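# Move the loaded wooden tray to the other desk

## Task

Transport the heavy wooden tray, with its three items on it, to the second desk and put it down. Each item is judged on its own and counts only if, at the finish, it is upright and not inverted on the tray; the glue stick may rest on either end. None of it counts unless the tray lies level with nearly its whole footprint on the second desk. The robot must not fall over or be left tilted, or the task fails.

## Robot and tools

Robot: a Rainbow Robotics RB-Y1 on a two-wheel differential base with rear casters (0.58 m wide, front edge 0.10 m ahead of the wheel axle, rear 0.57 m behind; spinning in place sweeps a 0.58 m radius). It has a folding leg and torso, a head with cameras, and two arms, each ending in a five-finger hand. The base cannot strafe. Loose objects may occasionally get nudged by the scene.

Frames: the base frame has its origin on the floor between the drive wheels, x forward, y left, z up, in metres. The chest, left_hand and right_hand readings are reported in it. The hand point sits 0.045 m in front of the palm; its +z runs along straightened fingers and +y points out of the palm. base_odometry is wheel-count dead reckoning relative to the starting base pose (heading in rad, left positive) and treats wheel slip as real travel.

move: one action per call, plus optional cameras (list from head_camera, left_wrist_camera, right_wrist_camera, or all) and blocking (true by default; false returns within about 0.5 s while motion continues). A call with no action just reports state and images. An action contains base and/or joints (plus optional min_time_s), or target alone (plus optional min_time_s).
- base: a single object {x_m_s, turn_rad_s, for_s}. These are velocities, so the result is relative travel from wherever the base is. x_m_s is forward speed in m/s (0.005 to 1.5 in magnitude, or 0; negative reverses), turn_rad_s is leftward yaw rate in rad/s (0.02 to 1.509 in magnitude, or 0), for_s is duration in seconds (0.1 to 5). Omitted speeds are 0. Travel is roughly speed times duration; acceleration is 0.4 m/s² (turning 0.5 rad/s²), so short commands cover less.
- joints: one flat dictionary covering every arm, torso, head and hand key, each an absolute target. Arm, torso and head values are radians, for example torso_squat_rad 0 to 1.2, torso_shift_rad -0.3 to 0.6, torso_pitch_rad -0.2 to 1.4 (positive bows forward), torso_yaw_rad -1.5 to 1.5, shoulder_pitch ±2.356 (negative swings the arm forward), left_shoulder_roll 0 to 3.141 and right_shoulder_roll -3.141 to 0 (outward lift), elbows -2.617 to 0.01, head_pan_rad ±0.523, head_tilt_rad -0.35 to 1.57 (positive looks down). Finger keys (little, ring, middle, index, thumb_bend, thumb_turn) use a unitless -1 (closed) to +1 (open) scale; thumb_turn -1 places the thumb opposite the fingers. <side>_hand_force_limit (-1 to 1, about 0 to 10 N, thumb 15 N) and <side>_hand_speed (-0.96 to 1) are settings only. Combined torso limits also apply, such as squat + shift <= 1.52 and squat - shift + pitch <= 1.57.
- target: one hand's absolute pose: side (left or right), x, y, z in metres in the base frame (-3 to 3), and quat_wxyz as four numbers in w, x, y, z order, in the same convention the hand readings print. It is converted once to arm joint angles, so the hand follows an arc; break long moves into steps.
- min_time_s: the minimum duration in seconds (0.1 to 8) for the arm, head and torso motions in that action.

wait: seconds (0 to 10) plus optional cameras; lets time pass without new commands and returns early once earlier motions settle. stop: brakes all of your running motions. zoom_image: camera plus region [x0, y0, x1, y1] in image pixels from the top-left, no larger than 504 by 504, from that camera's newest image. show_instructions: shows the reference images. finished_scene: ends the scene for good (scene 1); the tray has to stay correctly placed afterwards without the robot.

Results: move reads done or the worst status among its motions. Hand targets report reached (within 10 mm and 2 degrees), short (with the remaining error), or refused (with a reason). Joint words include moving, done, off_target (settled away from target and possibly still pressing), time_out, contact_stop (torso only), limit_stop_at_<name> (built-in limit or self-collision guard), not_followed (arm command withheld by the collision check) and torque_fault. A base status of done only means the velocity was sent for the full time; wheels may have slipped. Any unrequested stop or refusal cancels the remaining move, wait and finished_scene calls in that reply. on_its_own reports things the robot did on its own. lidar_m gives 12 distances in 30-degree sectors, going counter-clockwise from straight ahead, at 0.23 m height. motor_effort gives wheel effort in percent; a wheel at rest beyond about 30 suggests it is pushing against something. <side>_hand_stopped_by lists, for little, ring, middle, index, thumb_bend and thumb_turn, whether each finger is moving or stopped at target, force, stalled or fault. Finger load_n values are fingertip force in N; a drop toward 0 means the grip was lost. Joint torque, wrist force/torque and motor temperature lines reveal load and heat.

Handling: a closed hand only holds about 0.3 kg, and this tray is heavy, so plan on supporting it from beneath or with both hands rather than pinching it. Keep weight close to the body; a load held far forward, a sudden stop while driving, or bowing quickly can tip the robot. For gentle grips, close at hand_speed -0.94 or slower. Do not let the arms strike or squeeze each other, including closing one hand on the other's fingers. Avoid driving into desks, catching the upper body on an edge, stalling the wheels (the motors cut out for 2 s), dropping or tipping the tray or its items, and hard pushes or collisions. Long holds at full reach overheat the motors, and excessive joint torque triggers a 10 s fault stop.

Each tool is called by a JSON object that holds its "api" and its "payload", one argument or row to a line.

Reference images:

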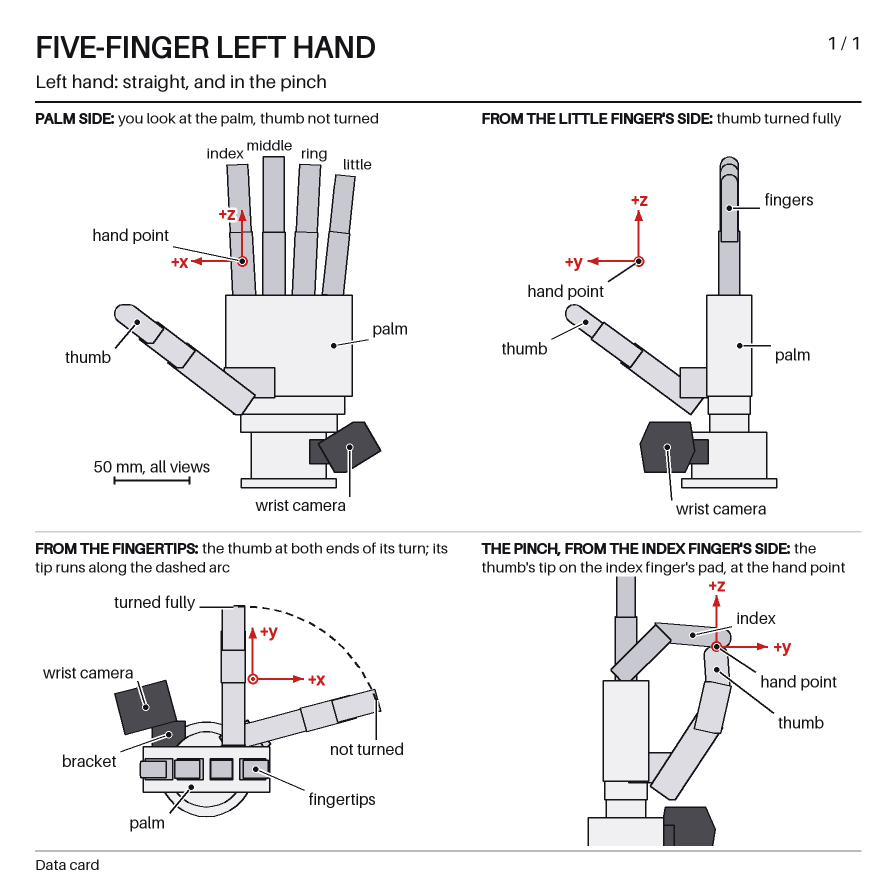

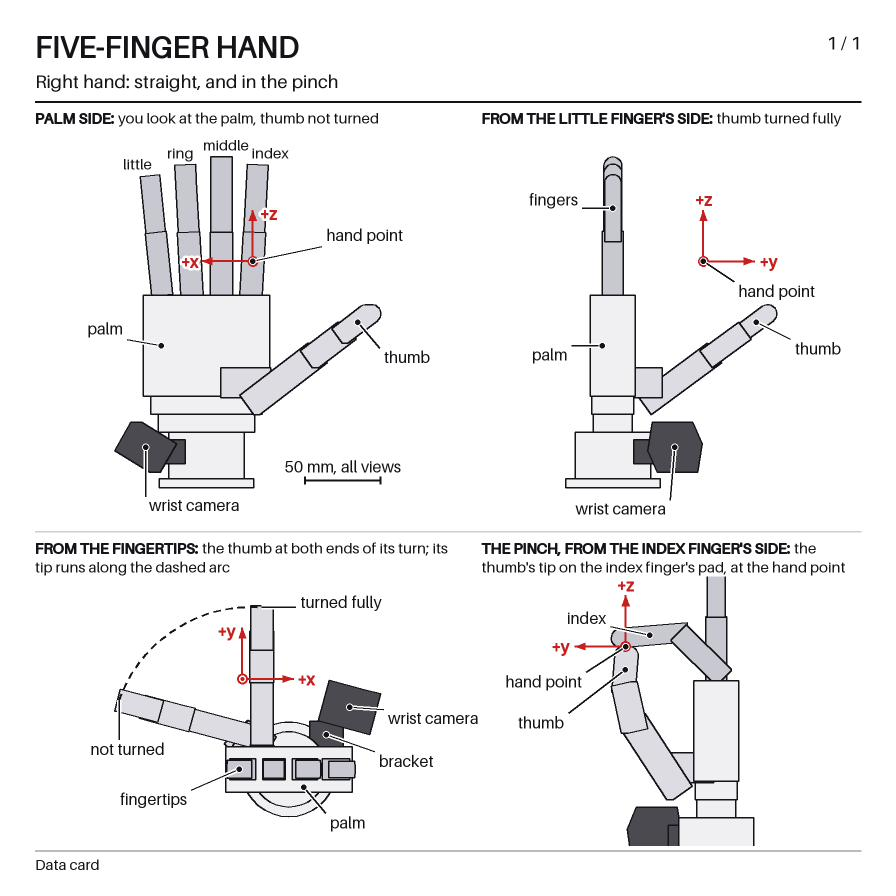

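## Session

{"api": "move", "payload": {
  "cameras": ["all"]
}}

Scene clock: 0.00 s.
Joint torques (N m): no reading
External joint torques (N m): no reading
Motor temperatures (°C): left_arm=[33 32 32 32 39 45 39] | right_arm=[35 40 35 39 39 39 40]
Wrist force (N): no reading
Wrist torque (N m): no reading
Wrist force, peak (N): no reading
base_odometry: x=+0.000 y=+0.000 heading=+0.000
lidar_m: 2.17 2.29 3.21 2.72 3.30 2.53 2.43 2.57 2.27 2.26 2.37 2.23
base_status: not commanded
joint_positions: torso_squat_rad=+0.350 torso_shift_rad=+0.000 torso_pitch_rad=+0.000 torso_yaw_rad=+0.000 left_shoulder_pitch_rad=+0.033 left_shoulder_roll_rad=+0.001 left_shoulder_yaw_rad=+0.034 left_elbow_rad=-0.169 left_forearm_roll_rad=+0.014 left_wrist_pitch_rad=-0.009 left_hand_roll_rad=+0.017 right_shoulder_pitch_rad=+0.011 right_shoulder_roll_rad=-0.036 right_shoulder_yaw_rad=+0.046 right_elbow_rad=-0.126 right_forearm_roll_rad=-0.015 right_wrist_pitch_rad=+0.041 right_hand_roll_rad=-0.016 head_pan_rad=+0.000 head_tilt_rad=+0.400 left_hand_little=+1.000 left_hand_ring=+1.000 left_hand_middle=+1.000 left_hand_index=+1.000 left_hand_thumb_turn=+1.000 left_hand_thumb_bend=+1.000 left_hand_force_limit=+0.000 left_hand_speed=-0.800 right_hand_little=+1.000 right_hand_ring=+1.000 right_hand_middle=+1.000 right_hand_index=+1.000 right_hand_thumb_turn=+1.000 right_hand_thumb_bend=+1.000 right_hand_force_limit=+0.000 right_hand_speed=-0.800
joint_status: not commanded
wheel_motors_off: 0
left_hand_stopped_by: target,target,target,target,target,target
right_hand_stopped_by: target,target,target,target,target,target
left_little_load_n: 0.0
left_ring_load_n: 0.0
left_middle_load_n: 0.0
left_index_load_n: 0.0
left_thumb_bend_load_n: 0.0
left_thumb_turn_load_n: 0.0
right_little_load_n: 0.0
right_ring_load_n: 0.0
right_middle_load_n: 0.0
right_index_load_n: 0.0
right_thumb_bend_load_n: 0.0
right_thumb_turn_load_n: 0.0
motor_effort: left_wheel=+2 right_wheel=+0
chest: x=-0.2280 y=+0.0000 z=+1.2475 quat_wxyz=(+1.000, +0.000, +0.000, +0.000) (m; base frame)
left_hand: x=-0.2176 y=+0.1897 z=+0.5104 quat_wxyz=(+0.053, -0.732, +0.678, -0.051) (m; base frame)
right_hand: x=-0.2409 y=-0.2164 z=+0.5124 quat_wxyz=(+0.015, -0.711, +0.702, -0.038) (m; base frame)
pictures: head_camera, left_wrist_camera, right_wrist_camera
Images, in order (width x height): head_camera 896x504, left_wrist_camera 504x504, right_wrist_camera 504x504.

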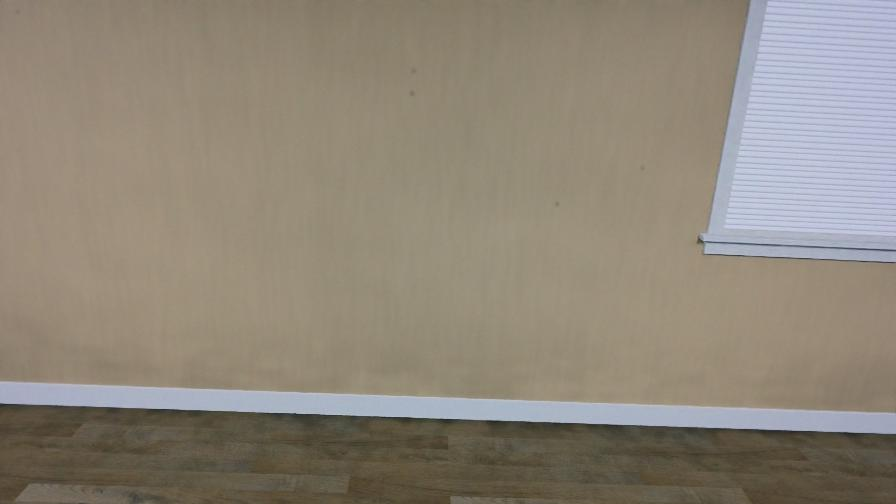

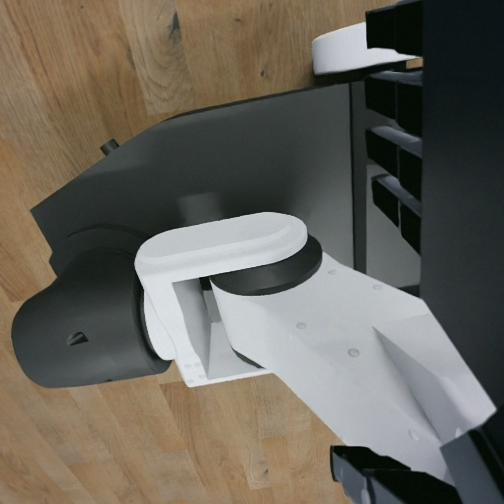

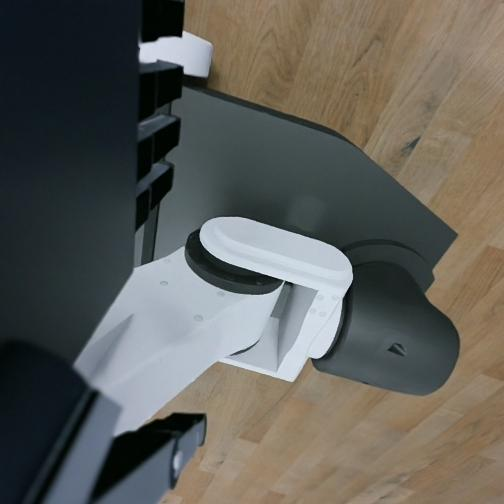

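{"api": "move", "payload": {
  "base": {"turn_rad_s": 0.8, "for_s": 1.3},
  "cameras": ["head_camera"]
}}

{"api": "move", "payload": {
  "base": {"turn_rad_s": 0.8, "for_s": 1.3},
  "cameras": ["head_camera"]
}}

{"api": "move", "payload": {
  "base": {"turn_rad_s": 0.8, "for_s": 1.3},
  "cameras": ["head_camera"]
}}

{"api": "move", "payload": {
  "base": {"turn_rad_s": 0.8, "for_s": 1.3},
  "cameras": ["head_camera"]
}}

{"api": "move", "payload": {
  "base": {"turn_rad_s": 0.8, "for_s": 1.3},
  "cameras": ["head_camera"]
}}

Scene clock: 13.20 s.
Joint torques (N m): left_arm=[-0.79 -0.45 -0.01 0.02 -0.01 -0.56 0.01] | right_arm=[-2.16 -0.53 -0.16 -0.35 0.39 -0.51 0.25]
External joint torques (N m): left_arm=[0.36 -0.65 -0.01 0.32 -0.02 -0.2 0.01] | right_arm=[-0.98 0.89 -0.1 -0.49 0.37 -0.33 0.25]
Wrist force (N): left_arm=[-0.7 -0.3 6.8] | right_arm=[0.4 -0.3 4.3]
Wrist torque (N m): left_arm=[-0.51 0.31 -0.14] | right_arm=[-0.44 -0.15 -0.02]
Wrist force, peak (N): left_arm=[-0.9 -0.1 7.3] | right_arm=[2.4 -0.8 4.9]
move: done
base_odometry: x=+0.000 y=+0.000 heading=+0.845
lidar_m: 2.71 2.72 2.74 2.69 2.46 2.48 2.96 2.27 2.38 2.38 2.17 2.19
base_status: done (sent for 1.3 of 1.3 s)
joint_positions: torso_squat_rad=+0.350 torso_shift_rad=+0.000 torso_pitch_rad=+0.000 torso_yaw_rad=+0.000 left_shoulder_pitch_rad=+0.033 left_shoulder_roll_rad=+0.001 left_shoulder_yaw_rad=+0.034 left_elbow_rad=-0.169 left_forearm_roll_rad=+0.014 left_wrist_pitch_rad=-0.009 left_hand_roll_rad=+0.017 right_shoulder_pitch_rad=+0.011 right_shoulder_roll_rad=-0.036 right_shoulder_yaw_rad=+0.046 right_elbow_rad=-0.126 right_forearm_roll_rad=-0.015 right_wrist_pitch_rad=+0.041 right_hand_roll_rad=-0.016 head_pan_rad=+0.000 head_tilt_rad=+0.400 left_hand_little=+1.000 left_hand_ring=+1.000 left_hand_middle=+1.000 left_hand_index=+1.000 left_hand_thumb_turn=+1.000 left_hand_thumb_bend=+1.000 left_hand_force_limit=+0.000 left_hand_speed=-0.800 right_hand_little=+1.000 right_hand_ring=+1.000 right_hand_middle=+1.000 right_hand_index=+1.000 right_hand_thumb_turn=+1.000 right_hand_thumb_bend=+1.000 right_hand_force_limit=+0.000 right_hand_speed=-0.800
joint_status: not commanded
wheel_motors_off: 0
left_hand_stopped_by: target,target,target,target,target,target
right_hand_stopped_by: target,target,target,target,target,target
left_little_load_n: -0.5
left_ring_load_n: 0.0
left_middle_load_n: 0.0
left_index_load_n: 0.0
left_thumb_bend_load_n: -0.5
left_thumb_turn_load_n: 0.0
right_little_load_n: 0.0
right_ring_load_n: 0.0
right_middle_load_n: 0.0
right_index_load_n: 0.0
right_thumb_bend_load_n: 0.0
right_thumb_turn_load_n: 0.0
motor_effort: left_wheel=+1(26) right_wheel=+4(19)
chest: x=-0.2280 y=+0.0000 z=+1.2475 quat_wxyz=(+1.000, +0.000, +0.000, +0.000) (m; base frame)
left_hand: x=-0.2176 y=+0.1897 z=+0.5104 quat_wxyz=(+0.053, -0.732, +0.678, -0.051) (m; base frame)
right_hand: x=-0.2409 y=-0.2164 z=+0.5124 quat_wxyz=(+0.015, -0.711, +0.702, -0.038) (m; base frame)
pictures: head_camera
Images, in order (width x height): head_camera 896x504.

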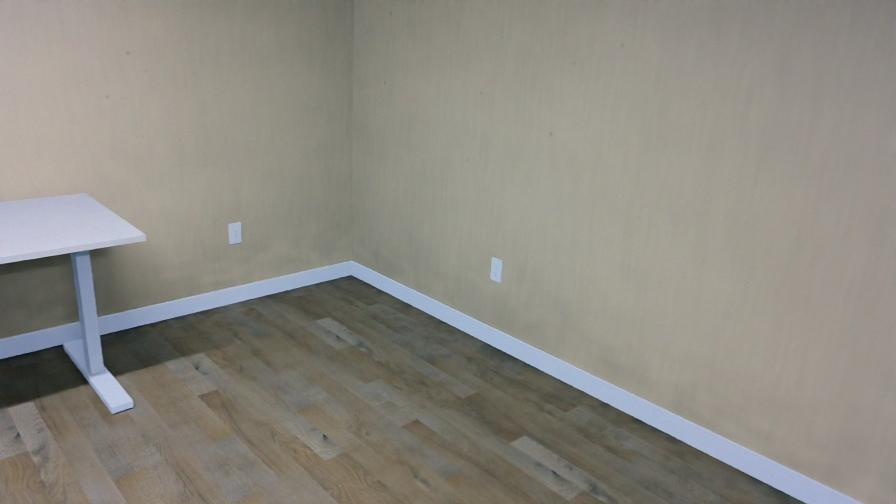

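Scene clock: 16.17 s.
Joint torques (N m): left_arm=[-1.01 -0.88 0.13 0.04 -0.01 -0.6 0.12] | right_arm=[-1.71 -0.65 0.06 -0.04 0.35 -0.43 0.27]
External joint torques (N m): left_arm=[0.14 -1.08 0.13 0.33 -0.02 -0.23 0.12] | right_arm=[-0.53 0.76 0.12 -0.18 0.32 -0.24 0.27]
Wrist force (N): left_arm=[-0.8 -0.2 7.0] | right_arm=[1.0 -0.8 4.6]
Wrist torque (N m): left_arm=[-0.49 0.35 -0.14] | right_arm=[-0.58 -0.26 -0.08]
Wrist force, peak (N): left_arm=[-0.5 -0.3 7.4] | right_arm=[1.1 -1.0 5.2]
move: done
base_odometry: x=+0.000 y=+0.000 heading=+1.689
lidar_m: 2.75 2.97 2.45 2.44 2.72 2.28 2.36 2.69 2.19 2.17 2.41 2.73
base_status: done (sent for 1.3 of 1.3 s)
joint_positions: torso_squat_rad=+0.350 torso_shift_rad=+0.000 torso_pitch_rad=+0.000 torso_yaw_rad=+0.000 left_shoulder_pitch_rad=+0.033 left_shoulder_roll_rad=+0.001 left_shoulder_yaw_rad=+0.034 left_elbow_rad=-0.169 left_forearm_roll_rad=+0.014 left_wrist_pitch_rad=-0.009 left_hand_roll_rad=+0.017 right_shoulder_pitch_rad=+0.011 right_shoulder_roll_rad=-0.036 right_shoulder_yaw_rad=+0.046 right_elbow_rad=-0.126 right_forearm_roll_rad=-0.015 right_wrist_pitch_rad=+0.041 right_hand_roll_rad=-0.016 head_pan_rad=+0.000 head_tilt_rad=+0.400 left_hand_little=+1.000 left_hand_ring=+1.000 left_hand_middle=+1.000 left_hand_index=+1.000 left_hand_thumb_turn=+1.000 left_hand_thumb_bend=+1.000 left_hand_force_limit=+0.000 left_hand_speed=-0.800 right_hand_little=+1.000 right_hand_ring=+1.000 right_hand_middle=+1.000 right_hand_index=+1.000 right_hand_thumb_turn=+1.000 right_hand_thumb_bend=+1.000 right_hand_force_limit=+0.000 right_hand_speed=-0.800
joint_status: not commanded
wheel_motors_off: 0
left_hand_stopped_by: target,target,target,target,target,target
right_hand_stopped_by: target,target,target,target,target,target
left_little_load_n: 0.0
left_ring_load_n: 0.0
left_middle_load_n: 0.0
left_index_load_n: 0.0
left_thumb_bend_load_n: 0.0
left_thumb_turn_load_n: 0.0
right_little_load_n: 0.0
right_ring_load_n: 0.0
right_middle_load_n: 0.0
right_index_load_n: 0.0
right_thumb_bend_load_n: 0.0
right_thumb_turn_load_n: 0.0
motor_effort: left_wheel=+1(14) right_wheel=+4(18)
chest: x=-0.2280 y=+0.0000 z=+1.2475 quat_wxyz=(+1.000, +0.000, +0.000, +0.000) (m; base frame)
left_hand: x=-0.2176 y=+0.1897 z=+0.5104 quat_wxyz=(+0.053, -0.732, +0.678, -0.051) (m; base frame)
right_hand: x=-0.2409 y=-0.2164 z=+0.5124 quat_wxyz=(+0.015, -0.711, +0.702, -0.038) (m; base frame)
pictures: head_camera
Images, in order (width x height): head_camera 896x504.

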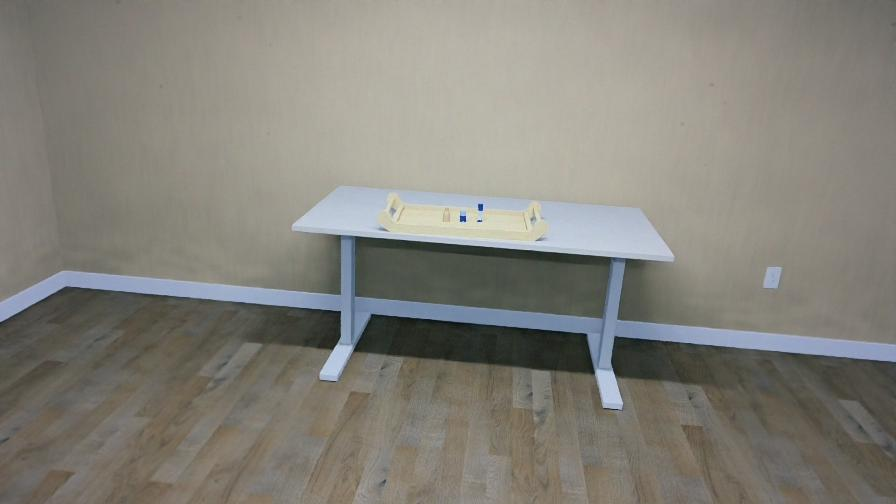

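Scene clock: 19.13 s.
Joint torques (N m): left_arm=[-1.25 -0.55 0.08 -0.01 -0.14 -0.58 0.08] | right_arm=[-2.29 -0.76 0.02 -0.11 0.08 -0.31 0.19]
External joint torques (N m): left_arm=[-0.1 -0.75 0.08 0.28 -0.15 -0.21 0.08] | right_arm=[-1.11 0.66 0.08 -0.26 0.06 -0.13 0.19]
Wrist force (N): left_arm=[-0.5 -0.2 7.2] | right_arm=[1.4 -1.0 4.4]
Wrist torque (N m): left_arm=[-0.52 0.30 -0.14] | right_arm=[-0.54 -0.31 -0.01]
Wrist force, peak (N): left_arm=[-1.0 -0.7 7.3] | right_arm=[1.2 -1.4 5.0]
move: done
base_odometry: x=+0.000 y=+0.000 heading=+2.534
lidar_m: 2.56 2.42 2.51 2.85 2.28 2.38 2.27 2.17 2.24 3.00 2.73 2.75
base_status: done (sent for 1.3 of 1.3 s)
joint_positions: torso_squat_rad=+0.350 torso_shift_rad=+0.000 torso_pitch_rad=+0.000 torso_yaw_rad=+0.000 left_shoulder_pitch_rad=+0.033 left_shoulder_roll_rad=+0.001 left_shoulder_yaw_rad=+0.034 left_elbow_rad=-0.169 left_forearm_roll_rad=+0.014 left_wrist_pitch_rad=-0.009 left_hand_roll_rad=+0.017 right_shoulder_pitch_rad=+0.011 right_shoulder_roll_rad=-0.036 right_shoulder_yaw_rad=+0.046 right_elbow_rad=-0.126 right_forearm_roll_rad=-0.015 right_wrist_pitch_rad=+0.041 right_hand_roll_rad=-0.016 head_pan_rad=+0.000 head_tilt_rad=+0.400 left_hand_little=+1.000 left_hand_ring=+1.000 left_hand_middle=+1.000 left_hand_index=+1.000 left_hand_thumb_turn=+1.000 left_hand_thumb_bend=+1.000 left_hand_force_limit=+0.000 left_hand_speed=-0.800 right_hand_little=+1.000 right_hand_ring=+1.000 right_hand_middle=+1.000 right_hand_index=+1.000 right_hand_thumb_turn=+1.000 right_hand_thumb_bend=+1.000 right_hand_force_limit=+0.000 right_hand_speed=-0.800
joint_status: not commanded
wheel_motors_off: 0
left_hand_stopped_by: target,target,target,target,target,target
right_hand_stopped_by: target,target,target,target,target,target
left_little_load_n: 0.0
left_ring_load_n: 0.0
left_middle_load_n: 0.0
left_index_load_n: 0.0
left_thumb_bend_load_n: 0.0
left_thumb_turn_load_n: 0.0
right_little_load_n: 0.0
right_ring_load_n: 0.0
right_middle_load_n: 0.0
right_index_load_n: 0.0
right_thumb_bend_load_n: 0.0
right_thumb_turn_load_n: 0.0
motor_effort: left_wheel=+1(14) right_wheel=+4(18)
chest: x=-0.2280 y=+0.0000 z=+1.2475 quat_wxyz=(+1.000, +0.000, +0.000, +0.000) (m; base frame)
left_hand: x=-0.2176 y=+0.1897 z=+0.5104 quat_wxyz=(+0.053, -0.732, +0.678, -0.051) (m; base frame)
right_hand: x=-0.2409 y=-0.2164 z=+0.5124 quat_wxyz=(+0.015, -0.711, +0.702, -0.038) (m; base frame)
pictures: head_camera
Images, in order (width x height): head_camera 896x504.

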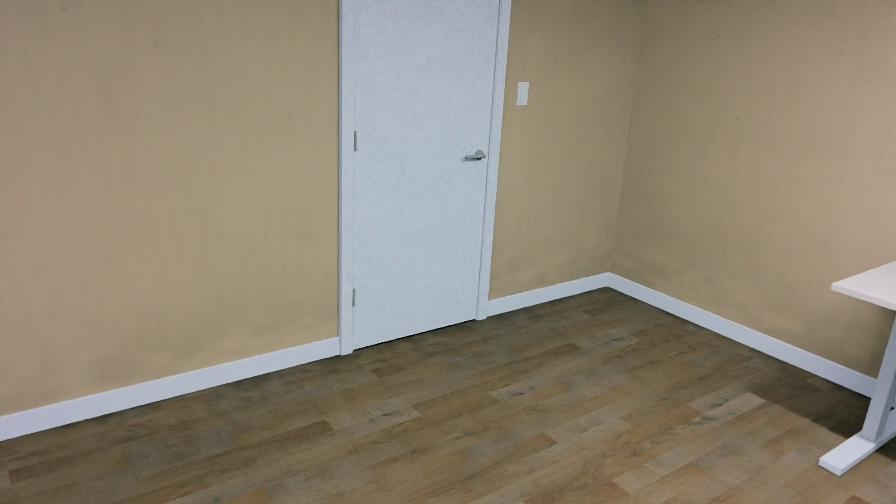

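Scene clock: 22.10 s.
Joint torques (N m): left_arm=[-1.22 -0.41 0.21 0.02 0.12 -0.6 0.07] | right_arm=[-2 -0.45 0.47 -0.14 0.36 -0.44 0.38]
External joint torques (N m): left_arm=[-0.07 -0.61 0.21 0.32 0.11 -0.23 0.07] | right_arm=[-0.82 0.97 0.53 -0.28 0.34 -0.26 0.38]
Wrist force (N): left_arm=[-0.8 -0.4 7.2] | right_arm=[0.6 -1.0 4.4]
Wrist torque (N m): left_arm=[-0.55 0.35 -0.14] | right_arm=[-0.57 -0.20 -0.07]
Wrist force, peak (N): left_arm=[-0.7 -0.1 7.3] | right_arm=[1.5 -1.7 4.9]
move: done
base_odometry: x=+0.000 y=+0.000 heading=-2.905
lidar_m: 2.44 2.87 2.26 2.39 2.50 2.20 2.20 2.57 2.73 2.76 2.75 2.43
base_status: done (sent for 1.3 of 1.3 s)
joint_positions: torso_squat_rad=+0.350 torso_shift_rad=+0.000 torso_pitch_rad=+0.000 torso_yaw_rad=+0.000 left_shoulder_pitch_rad=+0.033 left_shoulder_roll_rad=+0.001 left_shoulder_yaw_rad=+0.034 left_elbow_rad=-0.169 left_forearm_roll_rad=+0.014 left_wrist_pitch_rad=-0.009 left_hand_roll_rad=+0.017 right_shoulder_pitch_rad=+0.011 right_shoulder_roll_rad=-0.036 right_shoulder_yaw_rad=+0.046 right_elbow_rad=-0.126 right_forearm_roll_rad=-0.015 right_wrist_pitch_rad=+0.041 right_hand_roll_rad=-0.016 head_pan_rad=+0.000 head_tilt_rad=+0.400 left_hand_little=+1.000 left_hand_ring=+1.000 left_hand_middle=+1.000 left_hand_index=+1.000 left_hand_thumb_turn=+1.000 left_hand_thumb_bend=+1.000 left_hand_force_limit=+0.000 left_hand_speed=-0.800 right_hand_little=+1.000 right_hand_ring=+1.000 right_hand_middle=+1.000 right_hand_index=+1.000 right_hand_thumb_turn=+1.000 right_hand_thumb_bend=+1.000 right_hand_force_limit=+0.000 right_hand_speed=-0.800
joint_status: not commanded
wheel_motors_off: 0
left_hand_stopped_by: target,target,target,target,target,target
right_hand_stopped_by: target,target,target,target,target,target
left_little_load_n: 0.0
left_ring_load_n: 0.0
left_middle_load_n: 0.0
left_index_load_n: 0.0
left_thumb_bend_load_n: 0.0
left_thumb_turn_load_n: 0.0
right_little_load_n: 0.0
right_ring_load_n: 0.0
right_middle_load_n: 0.0
right_index_load_n: 0.0
right_thumb_bend_load_n: 0.0
right_thumb_turn_load_n: 0.0
motor_effort: left_wheel=+1(14) right_wheel=+4(18)
chest: x=-0.2280 y=+0.0000 z=+1.2475 quat_wxyz=(+1.000, +0.000, +0.000, +0.000) (m; base frame)
left_hand: x=-0.2176 y=+0.1897 z=+0.5104 quat_wxyz=(+0.053, -0.732, +0.678, -0.051) (m; base frame)
right_hand: x=-0.2409 y=-0.2164 z=+0.5124 quat_wxyz=(+0.015, -0.711, +0.702, -0.038) (m; base frame)
pictures: head_camera
Images, in order (width x height): head_camera 896x504.

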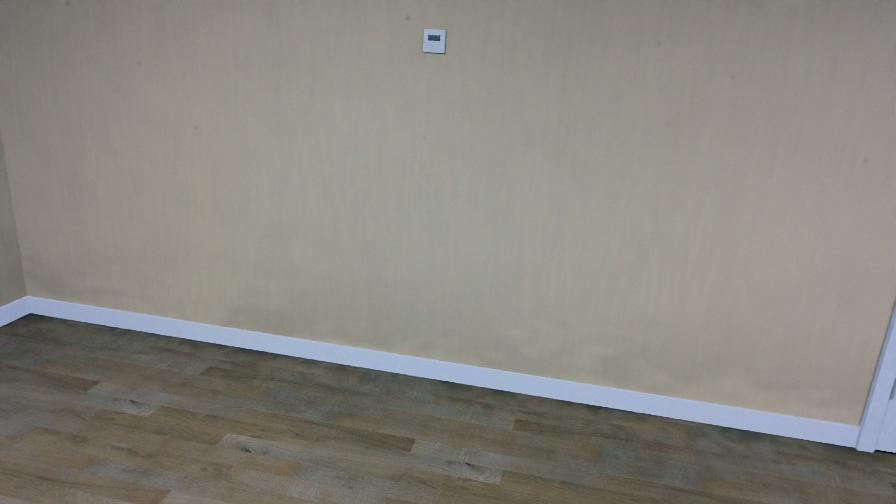

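Scene clock: 25.07 s.
Joint torques (N m): left_arm=[-1.33 -0.7 0.44 -0.11 0.1 -0.5 0.03] | right_arm=[-1.85 -0.76 0.51 -0.26 -0.14 -0.38 0.43]
External joint torques (N m): left_arm=[-0.18 -0.9 0.43 0.18 0.09 -0.14 0.03] | right_arm=[-0.67 0.65 0.57 -0.41 -0.17 -0.19 0.43]
Wrist force (N): left_arm=[-0.9 -0.4 7.0] | right_arm=[1.1 -1.1 4.1]
Wrist torque (N m): left_arm=[-0.53 0.36 -0.14] | right_arm=[-0.54 -0.30 -0.02]
Wrist force, peak (N): left_arm=[-0.9 -0.4 7.4] | right_arm=[1.5 -0.1 5.2]
move: done
base_odometry: x=+0.000 y=+0.000 heading=-2.060
lidar_m: 2.26 2.36 2.82 2.23 2.20 2.35 2.72 2.75 3.16 2.48 2.43 2.61
base_status: done (sent for 1.3 of 1.3 s)
joint_positions: torso_squat_rad=+0.350 torso_shift_rad=+0.000 torso_pitch_rad=+0.000 torso_yaw_rad=+0.000 left_shoulder_pitch_rad=+0.033 left_shoulder_roll_rad=+0.001 left_shoulder_yaw_rad=+0.034 left_elbow_rad=-0.169 left_forearm_roll_rad=+0.014 left_wrist_pitch_rad=-0.009 left_hand_roll_rad=+0.017 right_shoulder_pitch_rad=+0.011 right_shoulder_roll_rad=-0.036 right_shoulder_yaw_rad=+0.046 right_elbow_rad=-0.126 right_forearm_roll_rad=-0.015 right_wrist_pitch_rad=+0.041 right_hand_roll_rad=-0.016 head_pan_rad=+0.000 head_tilt_rad=+0.400 left_hand_little=+1.000 left_hand_ring=+1.000 left_hand_middle=+1.000 left_hand_index=+1.000 left_hand_thumb_turn=+1.000 left_hand_thumb_bend=+1.000 left_hand_force_limit=+0.000 left_hand_speed=-0.800 right_hand_little=+1.000 right_hand_ring=+1.000 right_hand_middle=+1.000 right_hand_index=+1.000 right_hand_thumb_turn=+1.000 right_hand_thumb_bend=+1.000 right_hand_force_limit=+0.000 right_hand_speed=-0.800
joint_status: not commanded
wheel_motors_off: 0
left_hand_stopped_by: target,target,target,target,target,target
right_hand_stopped_by: target,target,target,target,target,target
left_little_load_n: 0.0
left_ring_load_n: 0.0
left_middle_load_n: 0.0
left_index_load_n: 0.0
left_thumb_bend_load_n: 0.0
left_thumb_turn_load_n: 0.0
right_little_load_n: 0.0
right_ring_load_n: 0.0
right_middle_load_n: 0.0
right_index_load_n: 0.0
right_thumb_bend_load_n: 0.0
right_thumb_turn_load_n: 0.0
motor_effort: left_wheel=+1(14) right_wheel=+5(18)
chest: x=-0.2280 y=+0.0000 z=+1.2475 quat_wxyz=(+1.000, +0.000, +0.000, +0.000) (m; base frame)
left_hand: x=-0.2176 y=+0.1897 z=+0.5104 quat_wxyz=(+0.053, -0.732, +0.678, -0.051) (m; base frame)
right_hand: x=-0.2409 y=-0.2164 z=+0.5124 quat_wxyz=(+0.015, -0.711, +0.702, -0.038) (m; base frame)
pictures: head_camera
Images, in order (width x height): head_camera 896x504.

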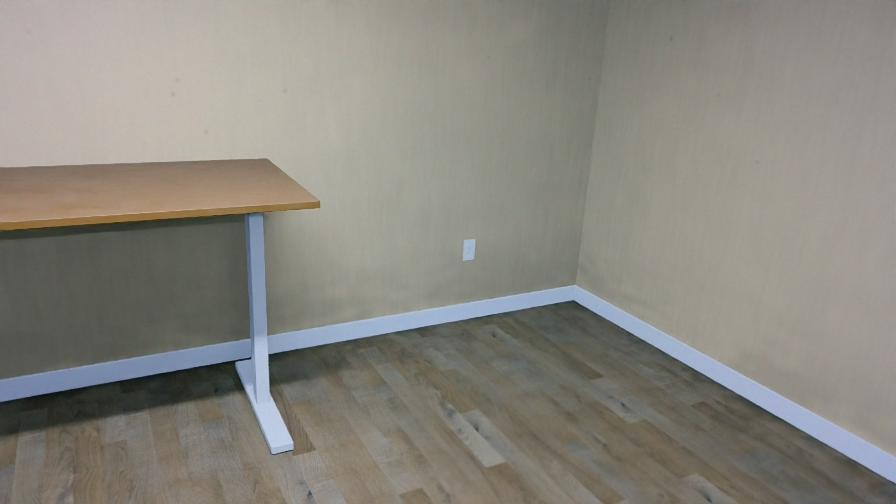

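{"api": "move", "payload": {
  "base": {"turn_rad_s": 0.6, "for_s": 0.9},
  "joints": {"head_tilt_rad": 0.5},
  "cameras": ["head_camera"]
}}

Scene clock: 38.23 s.
Joint torques (N m): left_arm=[-1.02 -0.39 -0.36 0.14 -0.11 -0.45 0.01] | right_arm=[-2.15 -0.7 0.49 -0.07 0.01 -0.48 0.21]
External joint torques (N m): left_arm=[0.13 -0.59 -0.36 0.44 -0.12 -0.08 0.01] | right_arm=[-0.97 0.71 0.55 -0.22 -0.01 -0.3 0.21]
Wrist force (N): left_arm=[-0.8 -0.5 6.9] | right_arm=[1.1 -0.6 3.9]
Wrist torque (N m): left_arm=[-0.52 0.37 -0.15] | right_arm=[-0.43 -0.27 0.01]
Wrist force, peak (N): left_arm=[-0.7 -0.5 7.4] | right_arm=[1.2 -0.9 5.2]
move: done
base_odometry: x=+0.000 y=+0.000 heading=-1.655
lidar_m: 2.25 2.36 2.26 2.19 2.27 3.06 2.74 2.76 2.54 2.44 2.51 2.82
base_status: done (sent for 0.9 of 0.9 s)
joint_positions: torso_squat_rad=+0.350 torso_shift_rad=+0.000 torso_pitch_rad=+0.000 torso_yaw_rad=+0.000 left_shoulder_pitch_rad=+0.033 left_shoulder_roll_rad=+0.001 left_shoulder_yaw_rad=+0.034 left_elbow_rad=-0.169 left_forearm_roll_rad=+0.014 left_wrist_pitch_rad=-0.009 left_hand_roll_rad=+0.017 right_shoulder_pitch_rad=+0.011 right_shoulder_roll_rad=-0.036 right_shoulder_yaw_rad=+0.046 right_elbow_rad=-0.126 right_forearm_roll_rad=-0.015 right_wrist_pitch_rad=+0.041 right_hand_roll_rad=-0.016 head_pan_rad=+0.000 head_tilt_rad=+0.500 left_hand_little=+1.000 left_hand_ring=+1.000 left_hand_middle=+1.000 left_hand_index=+1.000 left_hand_thumb_turn=+1.000 left_hand_thumb_bend=+1.000 left_hand_force_limit=+0.000 left_hand_speed=-0.800 right_hand_little=+1.000 right_hand_ring=+1.000 right_hand_middle=+1.000 right_hand_index=+1.000 right_hand_thumb_turn=+1.000 right_hand_thumb_bend=+1.000 right_hand_force_limit=+0.000 right_hand_speed=-0.800
joint_status: all done
wheel_motors_off: 0
left_hand_stopped_by: target,target,target,target,target,target
right_hand_stopped_by: target,target,target,target,target,target
left_little_load_n: 0.0
left_ring_load_n: -0.5
left_middle_load_n: 0.0
left_index_load_n: 0.0
left_thumb_bend_load_n: 0.0
left_thumb_turn_load_n: 0.0
right_little_load_n: 0.0
right_ring_load_n: 0.0
right_middle_load_n: 0.0
right_index_load_n: 0.0
right_thumb_bend_load_n: 0.0
right_thumb_turn_load_n: 0.0
motor_effort: left_wheel=+1(15) right_wheel=+4(17)
chest: x=-0.2280 y=-0.0001 z=+1.2475 quat_wxyz=(+1.000, +0.000, +0.000, +0.000) (m; base frame)
left_hand: x=-0.2176 y=+0.1897 z=+0.5104 quat_wxyz=(+0.053, -0.732, +0.678, -0.051) (m; base frame)
right_hand: x=-0.2409 y=-0.2164 z=+0.5124 quat_wxyz=(+0.015, -0.711, +0.702, -0.038) (m; base frame)
pictures: head_camera
Images, in order (width x height): head_camera 896x504.

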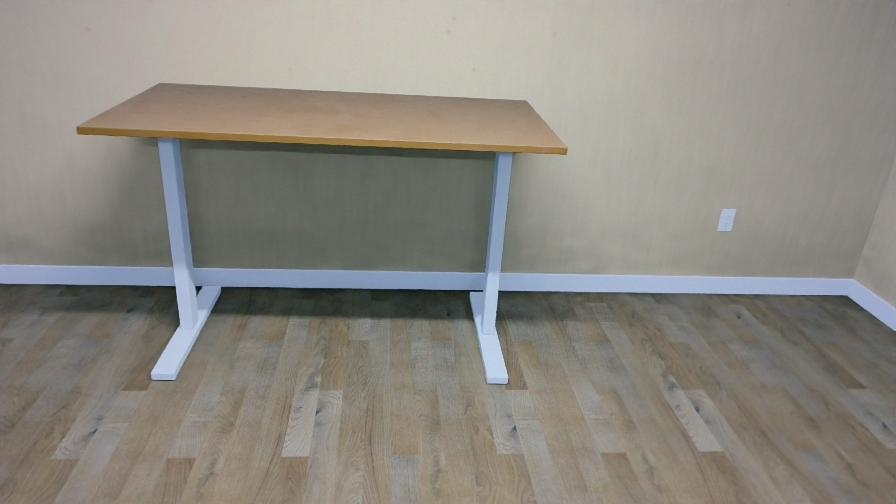

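{"api": "move", "payload": {
  "base": {"turn_rad_s": -0.8, "for_s": 3.467},
  "joints": {"head_tilt_rad": 0.5},
  "cameras": []
}}

{"api": "move", "payload": {
  "base": {"x_m_s": 0.35, "for_s": 2.76},
  "cameras": []
}}

{"api": "move", "payload": {
  "base": {"turn_rad_s": -0.4, "for_s": 0.93},
  "joints": {"head_tilt_rad": 0.7},
  "cameras": ["head_camera"]
}}

Scene clock: 90.23 s.
Joint torques (N m): left_arm=[-0.77 -0.52 0.33 0.08 0.07 -0.52 0.01] | right_arm=[-2.22 -0.32 0.55 0.19 0.2 -0.12 0.2]
External joint torques (N m): left_arm=[0.38 -0.71 0.32 0.37 0.06 -0.16 0.01] | right_arm=[-1.03 1.1 0.61 0.04 0.17 0.06 0.2]
Wrist force (N): left_arm=[-0.7 -0.2 7.2] | right_arm=[2.1 -0.2 4.6]
Wrist torque (N m): left_arm=[-0.51 0.37 -0.15] | right_arm=[-0.45 -0.44 0.05]
Wrist force, peak (N): left_arm=[-0.9 -0.4 7.3] | right_arm=[1.3 -1.2 5.4]
move: done
base_odometry: x=+0.000 y=+0.000 heading=+1.855
lidar_m: 2.75 2.71 2.44 2.46 3.00 2.28 2.36 2.41 2.17 2.17 2.65 2.72
base_status: done (sent for 3.47 of 3.47 s)
joint_positions: torso_squat_rad=+0.350 torso_shift_rad=+0.000 torso_pitch_rad=+0.000 torso_yaw_rad=+0.000 left_shoulder_pitch_rad=+0.033 left_shoulder_roll_rad=+0.001 left_shoulder_yaw_rad=+0.034 left_elbow_rad=-0.169 left_forearm_roll_rad=+0.014 left_wrist_pitch_rad=-0.009 left_hand_roll_rad=+0.017 right_shoulder_pitch_rad=+0.011 right_shoulder_roll_rad=-0.036 right_shoulder_yaw_rad=+0.046 right_elbow_rad=-0.126 right_forearm_roll_rad=-0.015 right_wrist_pitch_rad=+0.041 right_hand_roll_rad=-0.016 head_pan_rad=+0.000 head_tilt_rad=+0.500 left_hand_little=+1.000 left_hand_ring=+1.000 left_hand_middle=+1.000 left_hand_index=+1.000 left_hand_thumb_turn=+1.000 left_hand_thumb_bend=+1.000 left_hand_force_limit=+0.000 left_hand_speed=-0.800 right_hand_little=+1.000 right_hand_ring=+1.000 right_hand_middle=+1.000 right_hand_index=+1.000 right_hand_thumb_turn=+1.000 right_hand_thumb_bend=+1.000 right_hand_force_limit=+0.000 right_hand_speed=-0.800
joint_status: all done
wheel_motors_off: 0
left_hand_stopped_by: target,target,target,target,target,target
right_hand_stopped_by: target,target,target,target,target,target
left_little_load_n: 0.0
left_ring_load_n: 0.0
left_middle_load_n: 0.0
left_index_load_n: 0.0
left_thumb_bend_load_n: -0.5
left_thumb_turn_load_n: 0.0
right_little_load_n: 0.0
right_ring_load_n: 0.0
right_middle_load_n: 0.0
right_index_load_n: 0.0
right_thumb_bend_load_n: 0.0
right_thumb_turn_load_n: 0.0
motor_effort: left_wheel=+5(30) right_wheel=+1(18)
chest: x=-0.2280 y=+0.0000 z=+1.2475 quat_wxyz=(+1.000, +0.000, +0.000, +0.000) (m; base frame)
left_hand: x=-0.2176 y=+0.1897 z=+0.5104 quat_wxyz=(+0.053, -0.732, +0.678, -0.051) (m; base frame)
right_hand: x=-0.2409 y=-0.2164 z=+0.5124 quat_wxyz=(+0.015, -0.711, +0.702, -0.038) (m; base frame)
pictures: none
No camera images: "cameras" was empty.

Scene clock: 94.40 s.
Joint torques (N m): left_arm=[-1.18 -0.76 0.32 0.17 0.02 -0.38 0.09] | right_arm=[-1.83 -0.69 0.31 -0.48 -0.02 -0.52 0.32]
External joint torques (N m): left_arm=[-0.03 -0.95 0.31 0.47 0.01 -0.01 0.09] | right_arm=[-0.66 0.74 0.38 -0.63 -0.05 -0.33 0.32]
Wrist force (N): left_arm=[-0.7 -0.2 7.0] | right_arm=[0.9 -0.7 4.1]
Wrist torque (N m): left_arm=[-0.50 0.34 -0.13] | right_arm=[-0.49 -0.25 -0.06]
Wrist force, peak (N): left_arm=[-0.8 -0.1 7.5] | right_arm=[2.1 -1.2 4.8]
move: done
base_odometry: x=-0.271 y=+0.930 heading=+1.855
lidar_m: 1.79 2.35 2.12 2.14 2.60 3.16 3.34 2.77 2.49 2.50 1.95 1.97
base_status: done (sent for 2.77 of 2.77 s)
joint_positions: torso_squat_rad=+0.350 torso_shift_rad=+0.000 torso_pitch_rad=+0.000 torso_yaw_rad=+0.000 left_shoulder_pitch_rad=+0.033 left_shoulder_roll_rad=+0.001 left_shoulder_yaw_rad=+0.034 left_elbow_rad=-0.169 left_forearm_roll_rad=+0.014 left_wrist_pitch_rad=-0.009 left_hand_roll_rad=+0.017 right_shoulder_pitch_rad=+0.011 right_shoulder_roll_rad=-0.036 right_shoulder_yaw_rad=+0.046 right_elbow_rad=-0.126 right_forearm_roll_rad=-0.015 right_wrist_pitch_rad=+0.041 right_hand_roll_rad=-0.016 head_pan_rad=+0.000 head_tilt_rad=+0.500 left_hand_little=+1.000 left_hand_ring=+1.000 left_hand_middle=+1.000 left_hand_index=+1.000 left_hand_thumb_turn=+1.000 left_hand_thumb_bend=+1.000 left_hand_force_limit=+0.000 left_hand_speed=-0.800 right_hand_little=+1.000 right_hand_ring=+1.000 right_hand_middle=+1.000 right_hand_index=+1.000 right_hand_thumb_turn=+1.000 right_hand_thumb_bend=+1.000 right_hand_force_limit=+0.000 right_hand_speed=-0.800
joint_status: not commanded
wheel_motors_off: 0
left_hand_stopped_by: target,target,target,target,target,target
right_hand_stopped_by: target,target,target,target,target,target
left_little_load_n: 0.0
left_ring_load_n: 0.0
left_middle_load_n: 0.0
left_index_load_n: 0.0
left_thumb_bend_load_n: 0.0
left_thumb_turn_load_n: 0.0
right_little_load_n: 0.0
right_ring_load_n: 0.0
right_middle_load_n: 0.0
right_index_load_n: -0.5
right_thumb_bend_load_n: 0.0
right_thumb_turn_load_n: 0.0
motor_effort: left_wheel=-4(32) right_wheel=+2(20)
chest: x=-0.2280 y=+0.0000 z=+1.2475 quat_wxyz=(+1.000, +0.000, +0.000, +0.000) (m; base frame)
left_hand: x=-0.2176 y=+0.1897 z=+0.5104 quat_wxyz=(+0.053, -0.732, +0.678, -0.051) (m; base frame)
right_hand: x=-0.2409 y=-0.2164 z=+0.5124 quat_wxyz=(+0.015, -0.711, +0.702, -0.038) (m; base frame)
pictures: none
No camera images: "cameras" was empty.

Scene clock: 96.43 s.
Joint torques (N m): left_arm=[-1.48 -1.16 0.15 -0.24 -0.03 -0.27 0.11] | right_arm=[-1.79 -0.88 -0.12 -0.18 0.01 -0.32 0.02]
External joint torques (N m): left_arm=[-0.33 -1.35 0.14 0.06 -0.04 0.1 0.11] | right_arm=[-0.61 0.55 -0.05 -0.32 -0.02 -0.13 0.02]
Wrist force (N): left_arm=[-0.8 -0.4 6.9] | right_arm=[1.1 -0.2 4.3]
Wrist torque (N m): left_arm=[-0.52 0.36 -0.15] | right_arm=[-0.45 -0.24 0.00]
Wrist force, peak (N): left_arm=[-0.7 -0.4 7.3] | right_arm=[1.6 -1.1 5.0]
move: done
base_odometry: x=-0.271 y=+0.930 heading=+1.482
lidar_m: 1.80 2.29 2.20 2.14 2.19 2.94 3.61 3.34 2.62 2.49 2.56 1.94
base_status: done (sent for 0.93 of 0.93 s)
joint_positions: torso_squat_rad=+0.350 torso_shift_rad=+0.000 torso_pitch_rad=+0.000 torso_yaw_rad=+0.000 left_shoulder_pitch_rad=+0.033 left_shoulder_roll_rad=+0.001 left_shoulder_yaw_rad=+0.034 left_elbow_rad=-0.169 left_forearm_roll_rad=+0.014 left_wrist_pitch_rad=-0.009 left_hand_roll_rad=+0.017 right_shoulder_pitch_rad=+0.011 right_shoulder_roll_rad=-0.036 right_shoulder_yaw_rad=+0.046 right_elbow_rad=-0.126 right_forearm_roll_rad=-0.015 right_wrist_pitch_rad=+0.041 right_hand_roll_rad=-0.016 head_pan_rad=+0.000 head_tilt_rad=+0.700 left_hand_little=+1.000 left_hand_ring=+1.000 left_hand_middle=+1.000 left_hand_index=+1.000 left_hand_thumb_turn=+1.000 left_hand_thumb_bend=+1.000 left_hand_force_limit=+0.000 left_hand_speed=-0.800 right_hand_little=+1.000 right_hand_ring=+1.000 right_hand_middle=+1.000 right_hand_index=+1.000 right_hand_thumb_turn=+1.000 right_hand_thumb_bend=+1.000 right_hand_force_limit=+0.000 right_hand_speed=-0.800
joint_status: all done
wheel_motors_off: 0
left_hand_stopped_by: target,target,target,target,target,target
right_hand_stopped_by: target,target,target,target,target,target
left_little_load_n: 0.0
left_ring_load_n: 0.0
left_middle_load_n: 0.0
left_index_load_n: 0.0
left_thumb_bend_load_n: 0.0
left_thumb_turn_load_n: 0.0
right_little_load_n: 0.0
right_ring_load_n: 0.0
right_middle_load_n: 0.0
right_index_load_n: 0.0
right_thumb_bend_load_n: 0.0
right_thumb_turn_load_n: 0.0
motor_effort: left_wheel=+4(30) right_wheel=+0(20)
chest: x=-0.2280 y=+0.0000 z=+1.2475 quat_wxyz=(+1.000, +0.000, +0.000, +0.000) (m; base frame)
left_hand: x=-0.2176 y=+0.1897 z=+0.5104 quat_wxyz=(+0.053, -0.732, +0.678, -0.051) (m; base frame)
right_hand: x=-0.2409 y=-0.2164 z=+0.5124 quat_wxyz=(+0.015, -0.711, +0.702, -0.038) (m; base frame)
pictures: head_camera
Images, in order (width x height): head_camera 896x504.

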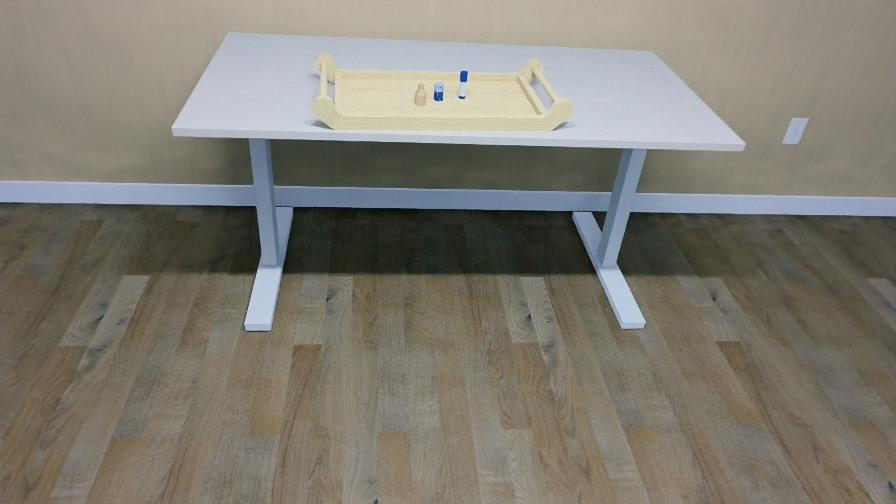

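{"api": "zoom_image", "payload": {
  "camera": "head_camera",
  "region": [290, 30, 600, 160]
}}

Scaled by 1.626 from the camera's 896x504 image, which has a finer 1280x720 frame.

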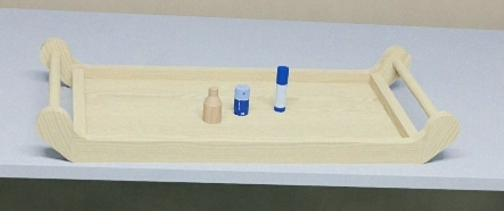

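{"api": "move", "payload": {
  "base": {"x_m_s": 0.3, "for_s": 2.33, "turn_rad_s": -0.02},
  "joints": {"head_tilt_rad": 0.75},
  "cameras": ["head_camera"]
}}

{"api": "zoom_image", "payload": {
  "camera": "head_camera",
  "region": [200, 50, 700, 330]
}}

Scene clock: 171.90 s.
Joint torques (N m): left_arm=[-0.93 -0.88 0.1 0.35 0.18 -0.55 -0.04] | right_arm=[-2.04 -0.85 0.45 0.02 0.37 -0.5 0.32]
External joint torques (N m): left_arm=[0.22 -1.08 0.09 0.64 0.17 -0.18 -0.04] | right_arm=[-0.87 0.57 0.51 -0.13 0.34 -0.32 0.32]
Wrist force (N): left_arm=[-0.7 -0.5 7.2] | right_arm=[0.7 -1.6 4.4]
Wrist torque (N m): left_arm=[-0.56 0.34 -0.16] | right_arm=[-0.66 -0.24 -0.08]
Wrist force, peak (N): left_arm=[-0.6 0.0 7.4] | right_arm=[1.6 -1.4 5.0]
move: done
base_odometry: x=-0.188 y=+1.625 heading=+1.435
lidar_m: 1.51 1.13 2.00 2.17 2.19 2.88 3.84 3.81 2.61 2.44 2.36 1.32
base_status: done (sent for 2.33 of 2.33 s)
joint_positions: torso_squat_rad=+0.350 torso_shift_rad=+0.000 torso_pitch_rad=+0.000 torso_yaw_rad=+0.000 left_shoulder_pitch_rad=+0.033 left_shoulder_roll_rad=+0.001 left_shoulder_yaw_rad=+0.034 left_elbow_rad=-0.169 left_forearm_roll_rad=+0.014 left_wrist_pitch_rad=-0.009 left_hand_roll_rad=+0.017 right_shoulder_pitch_rad=+0.011 right_shoulder_roll_rad=-0.036 right_shoulder_yaw_rad=+0.046 right_elbow_rad=-0.126 right_forearm_roll_rad=-0.015 right_wrist_pitch_rad=+0.041 right_hand_roll_rad=-0.016 head_pan_rad=+0.000 head_tilt_rad=+0.750 left_hand_little=+1.000 left_hand_ring=+1.000 left_hand_middle=+1.000 left_hand_index=+1.000 left_hand_thumb_turn=+1.000 left_hand_thumb_bend=+1.000 left_hand_force_limit=+0.000 left_hand_speed=-0.800 right_hand_little=+1.000 right_hand_ring=+1.000 right_hand_middle=+1.000 right_hand_index=+1.000 right_hand_thumb_turn=+1.000 right_hand_thumb_bend=+1.000 right_hand_force_limit=+0.000 right_hand_speed=-0.800
joint_status: all done
wheel_motors_off: 0
left_hand_stopped_by: target,target,target,target,target,target
right_hand_stopped_by: target,target,target,target,target,target
left_little_load_n: 0.0
left_ring_load_n: 0.0
left_middle_load_n: 0.0
left_index_load_n: 0.0
left_thumb_bend_load_n: 0.0
left_thumb_turn_load_n: 0.0
right_little_load_n: 0.0
right_ring_load_n: 0.0
right_middle_load_n: -0.5
right_index_load_n: 0.0
right_thumb_bend_load_n: 0.0
right_thumb_turn_load_n: 0.0
motor_effort: left_wheel=-5(32) right_wheel=+2(20)
chest: x=-0.2280 y=+0.0000 z=+1.2475 quat_wxyz=(+1.000, +0.000, +0.000, +0.000) (m; base frame)
left_hand: x=-0.2176 y=+0.1897 z=+0.5104 quat_wxyz=(+0.053, -0.732, +0.678, -0.051) (m; base frame)
right_hand: x=-0.2409 y=-0.2164 z=+0.5124 quat_wxyz=(+0.015, -0.711, +0.702, -0.038) (m; base frame)
pictures: head_camera
Images, in order (width x height): head_camera 896x504.

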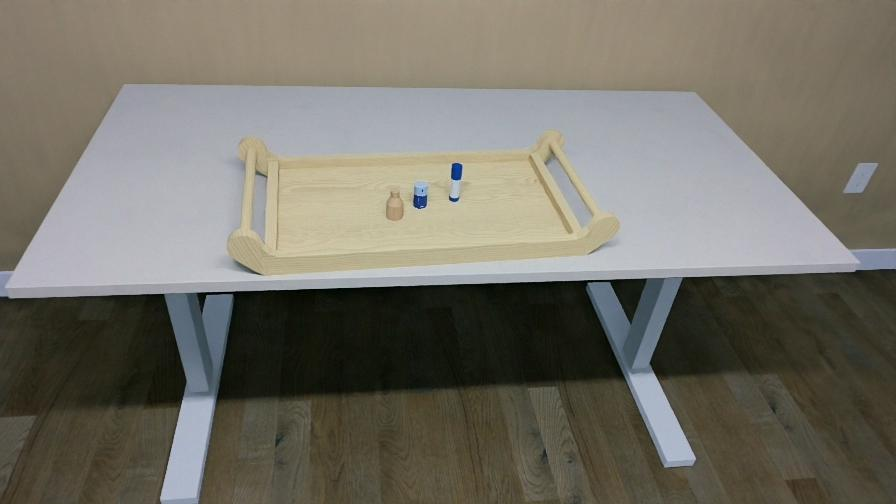

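Scaled by 1.008 from the camera's 896x504 image, which has a finer 1280x720 frame.

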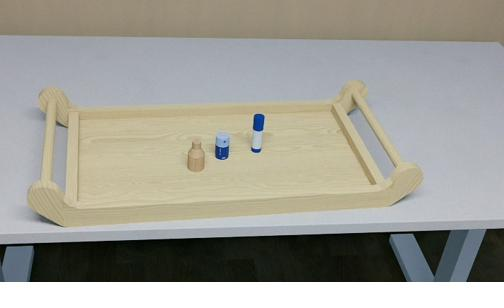

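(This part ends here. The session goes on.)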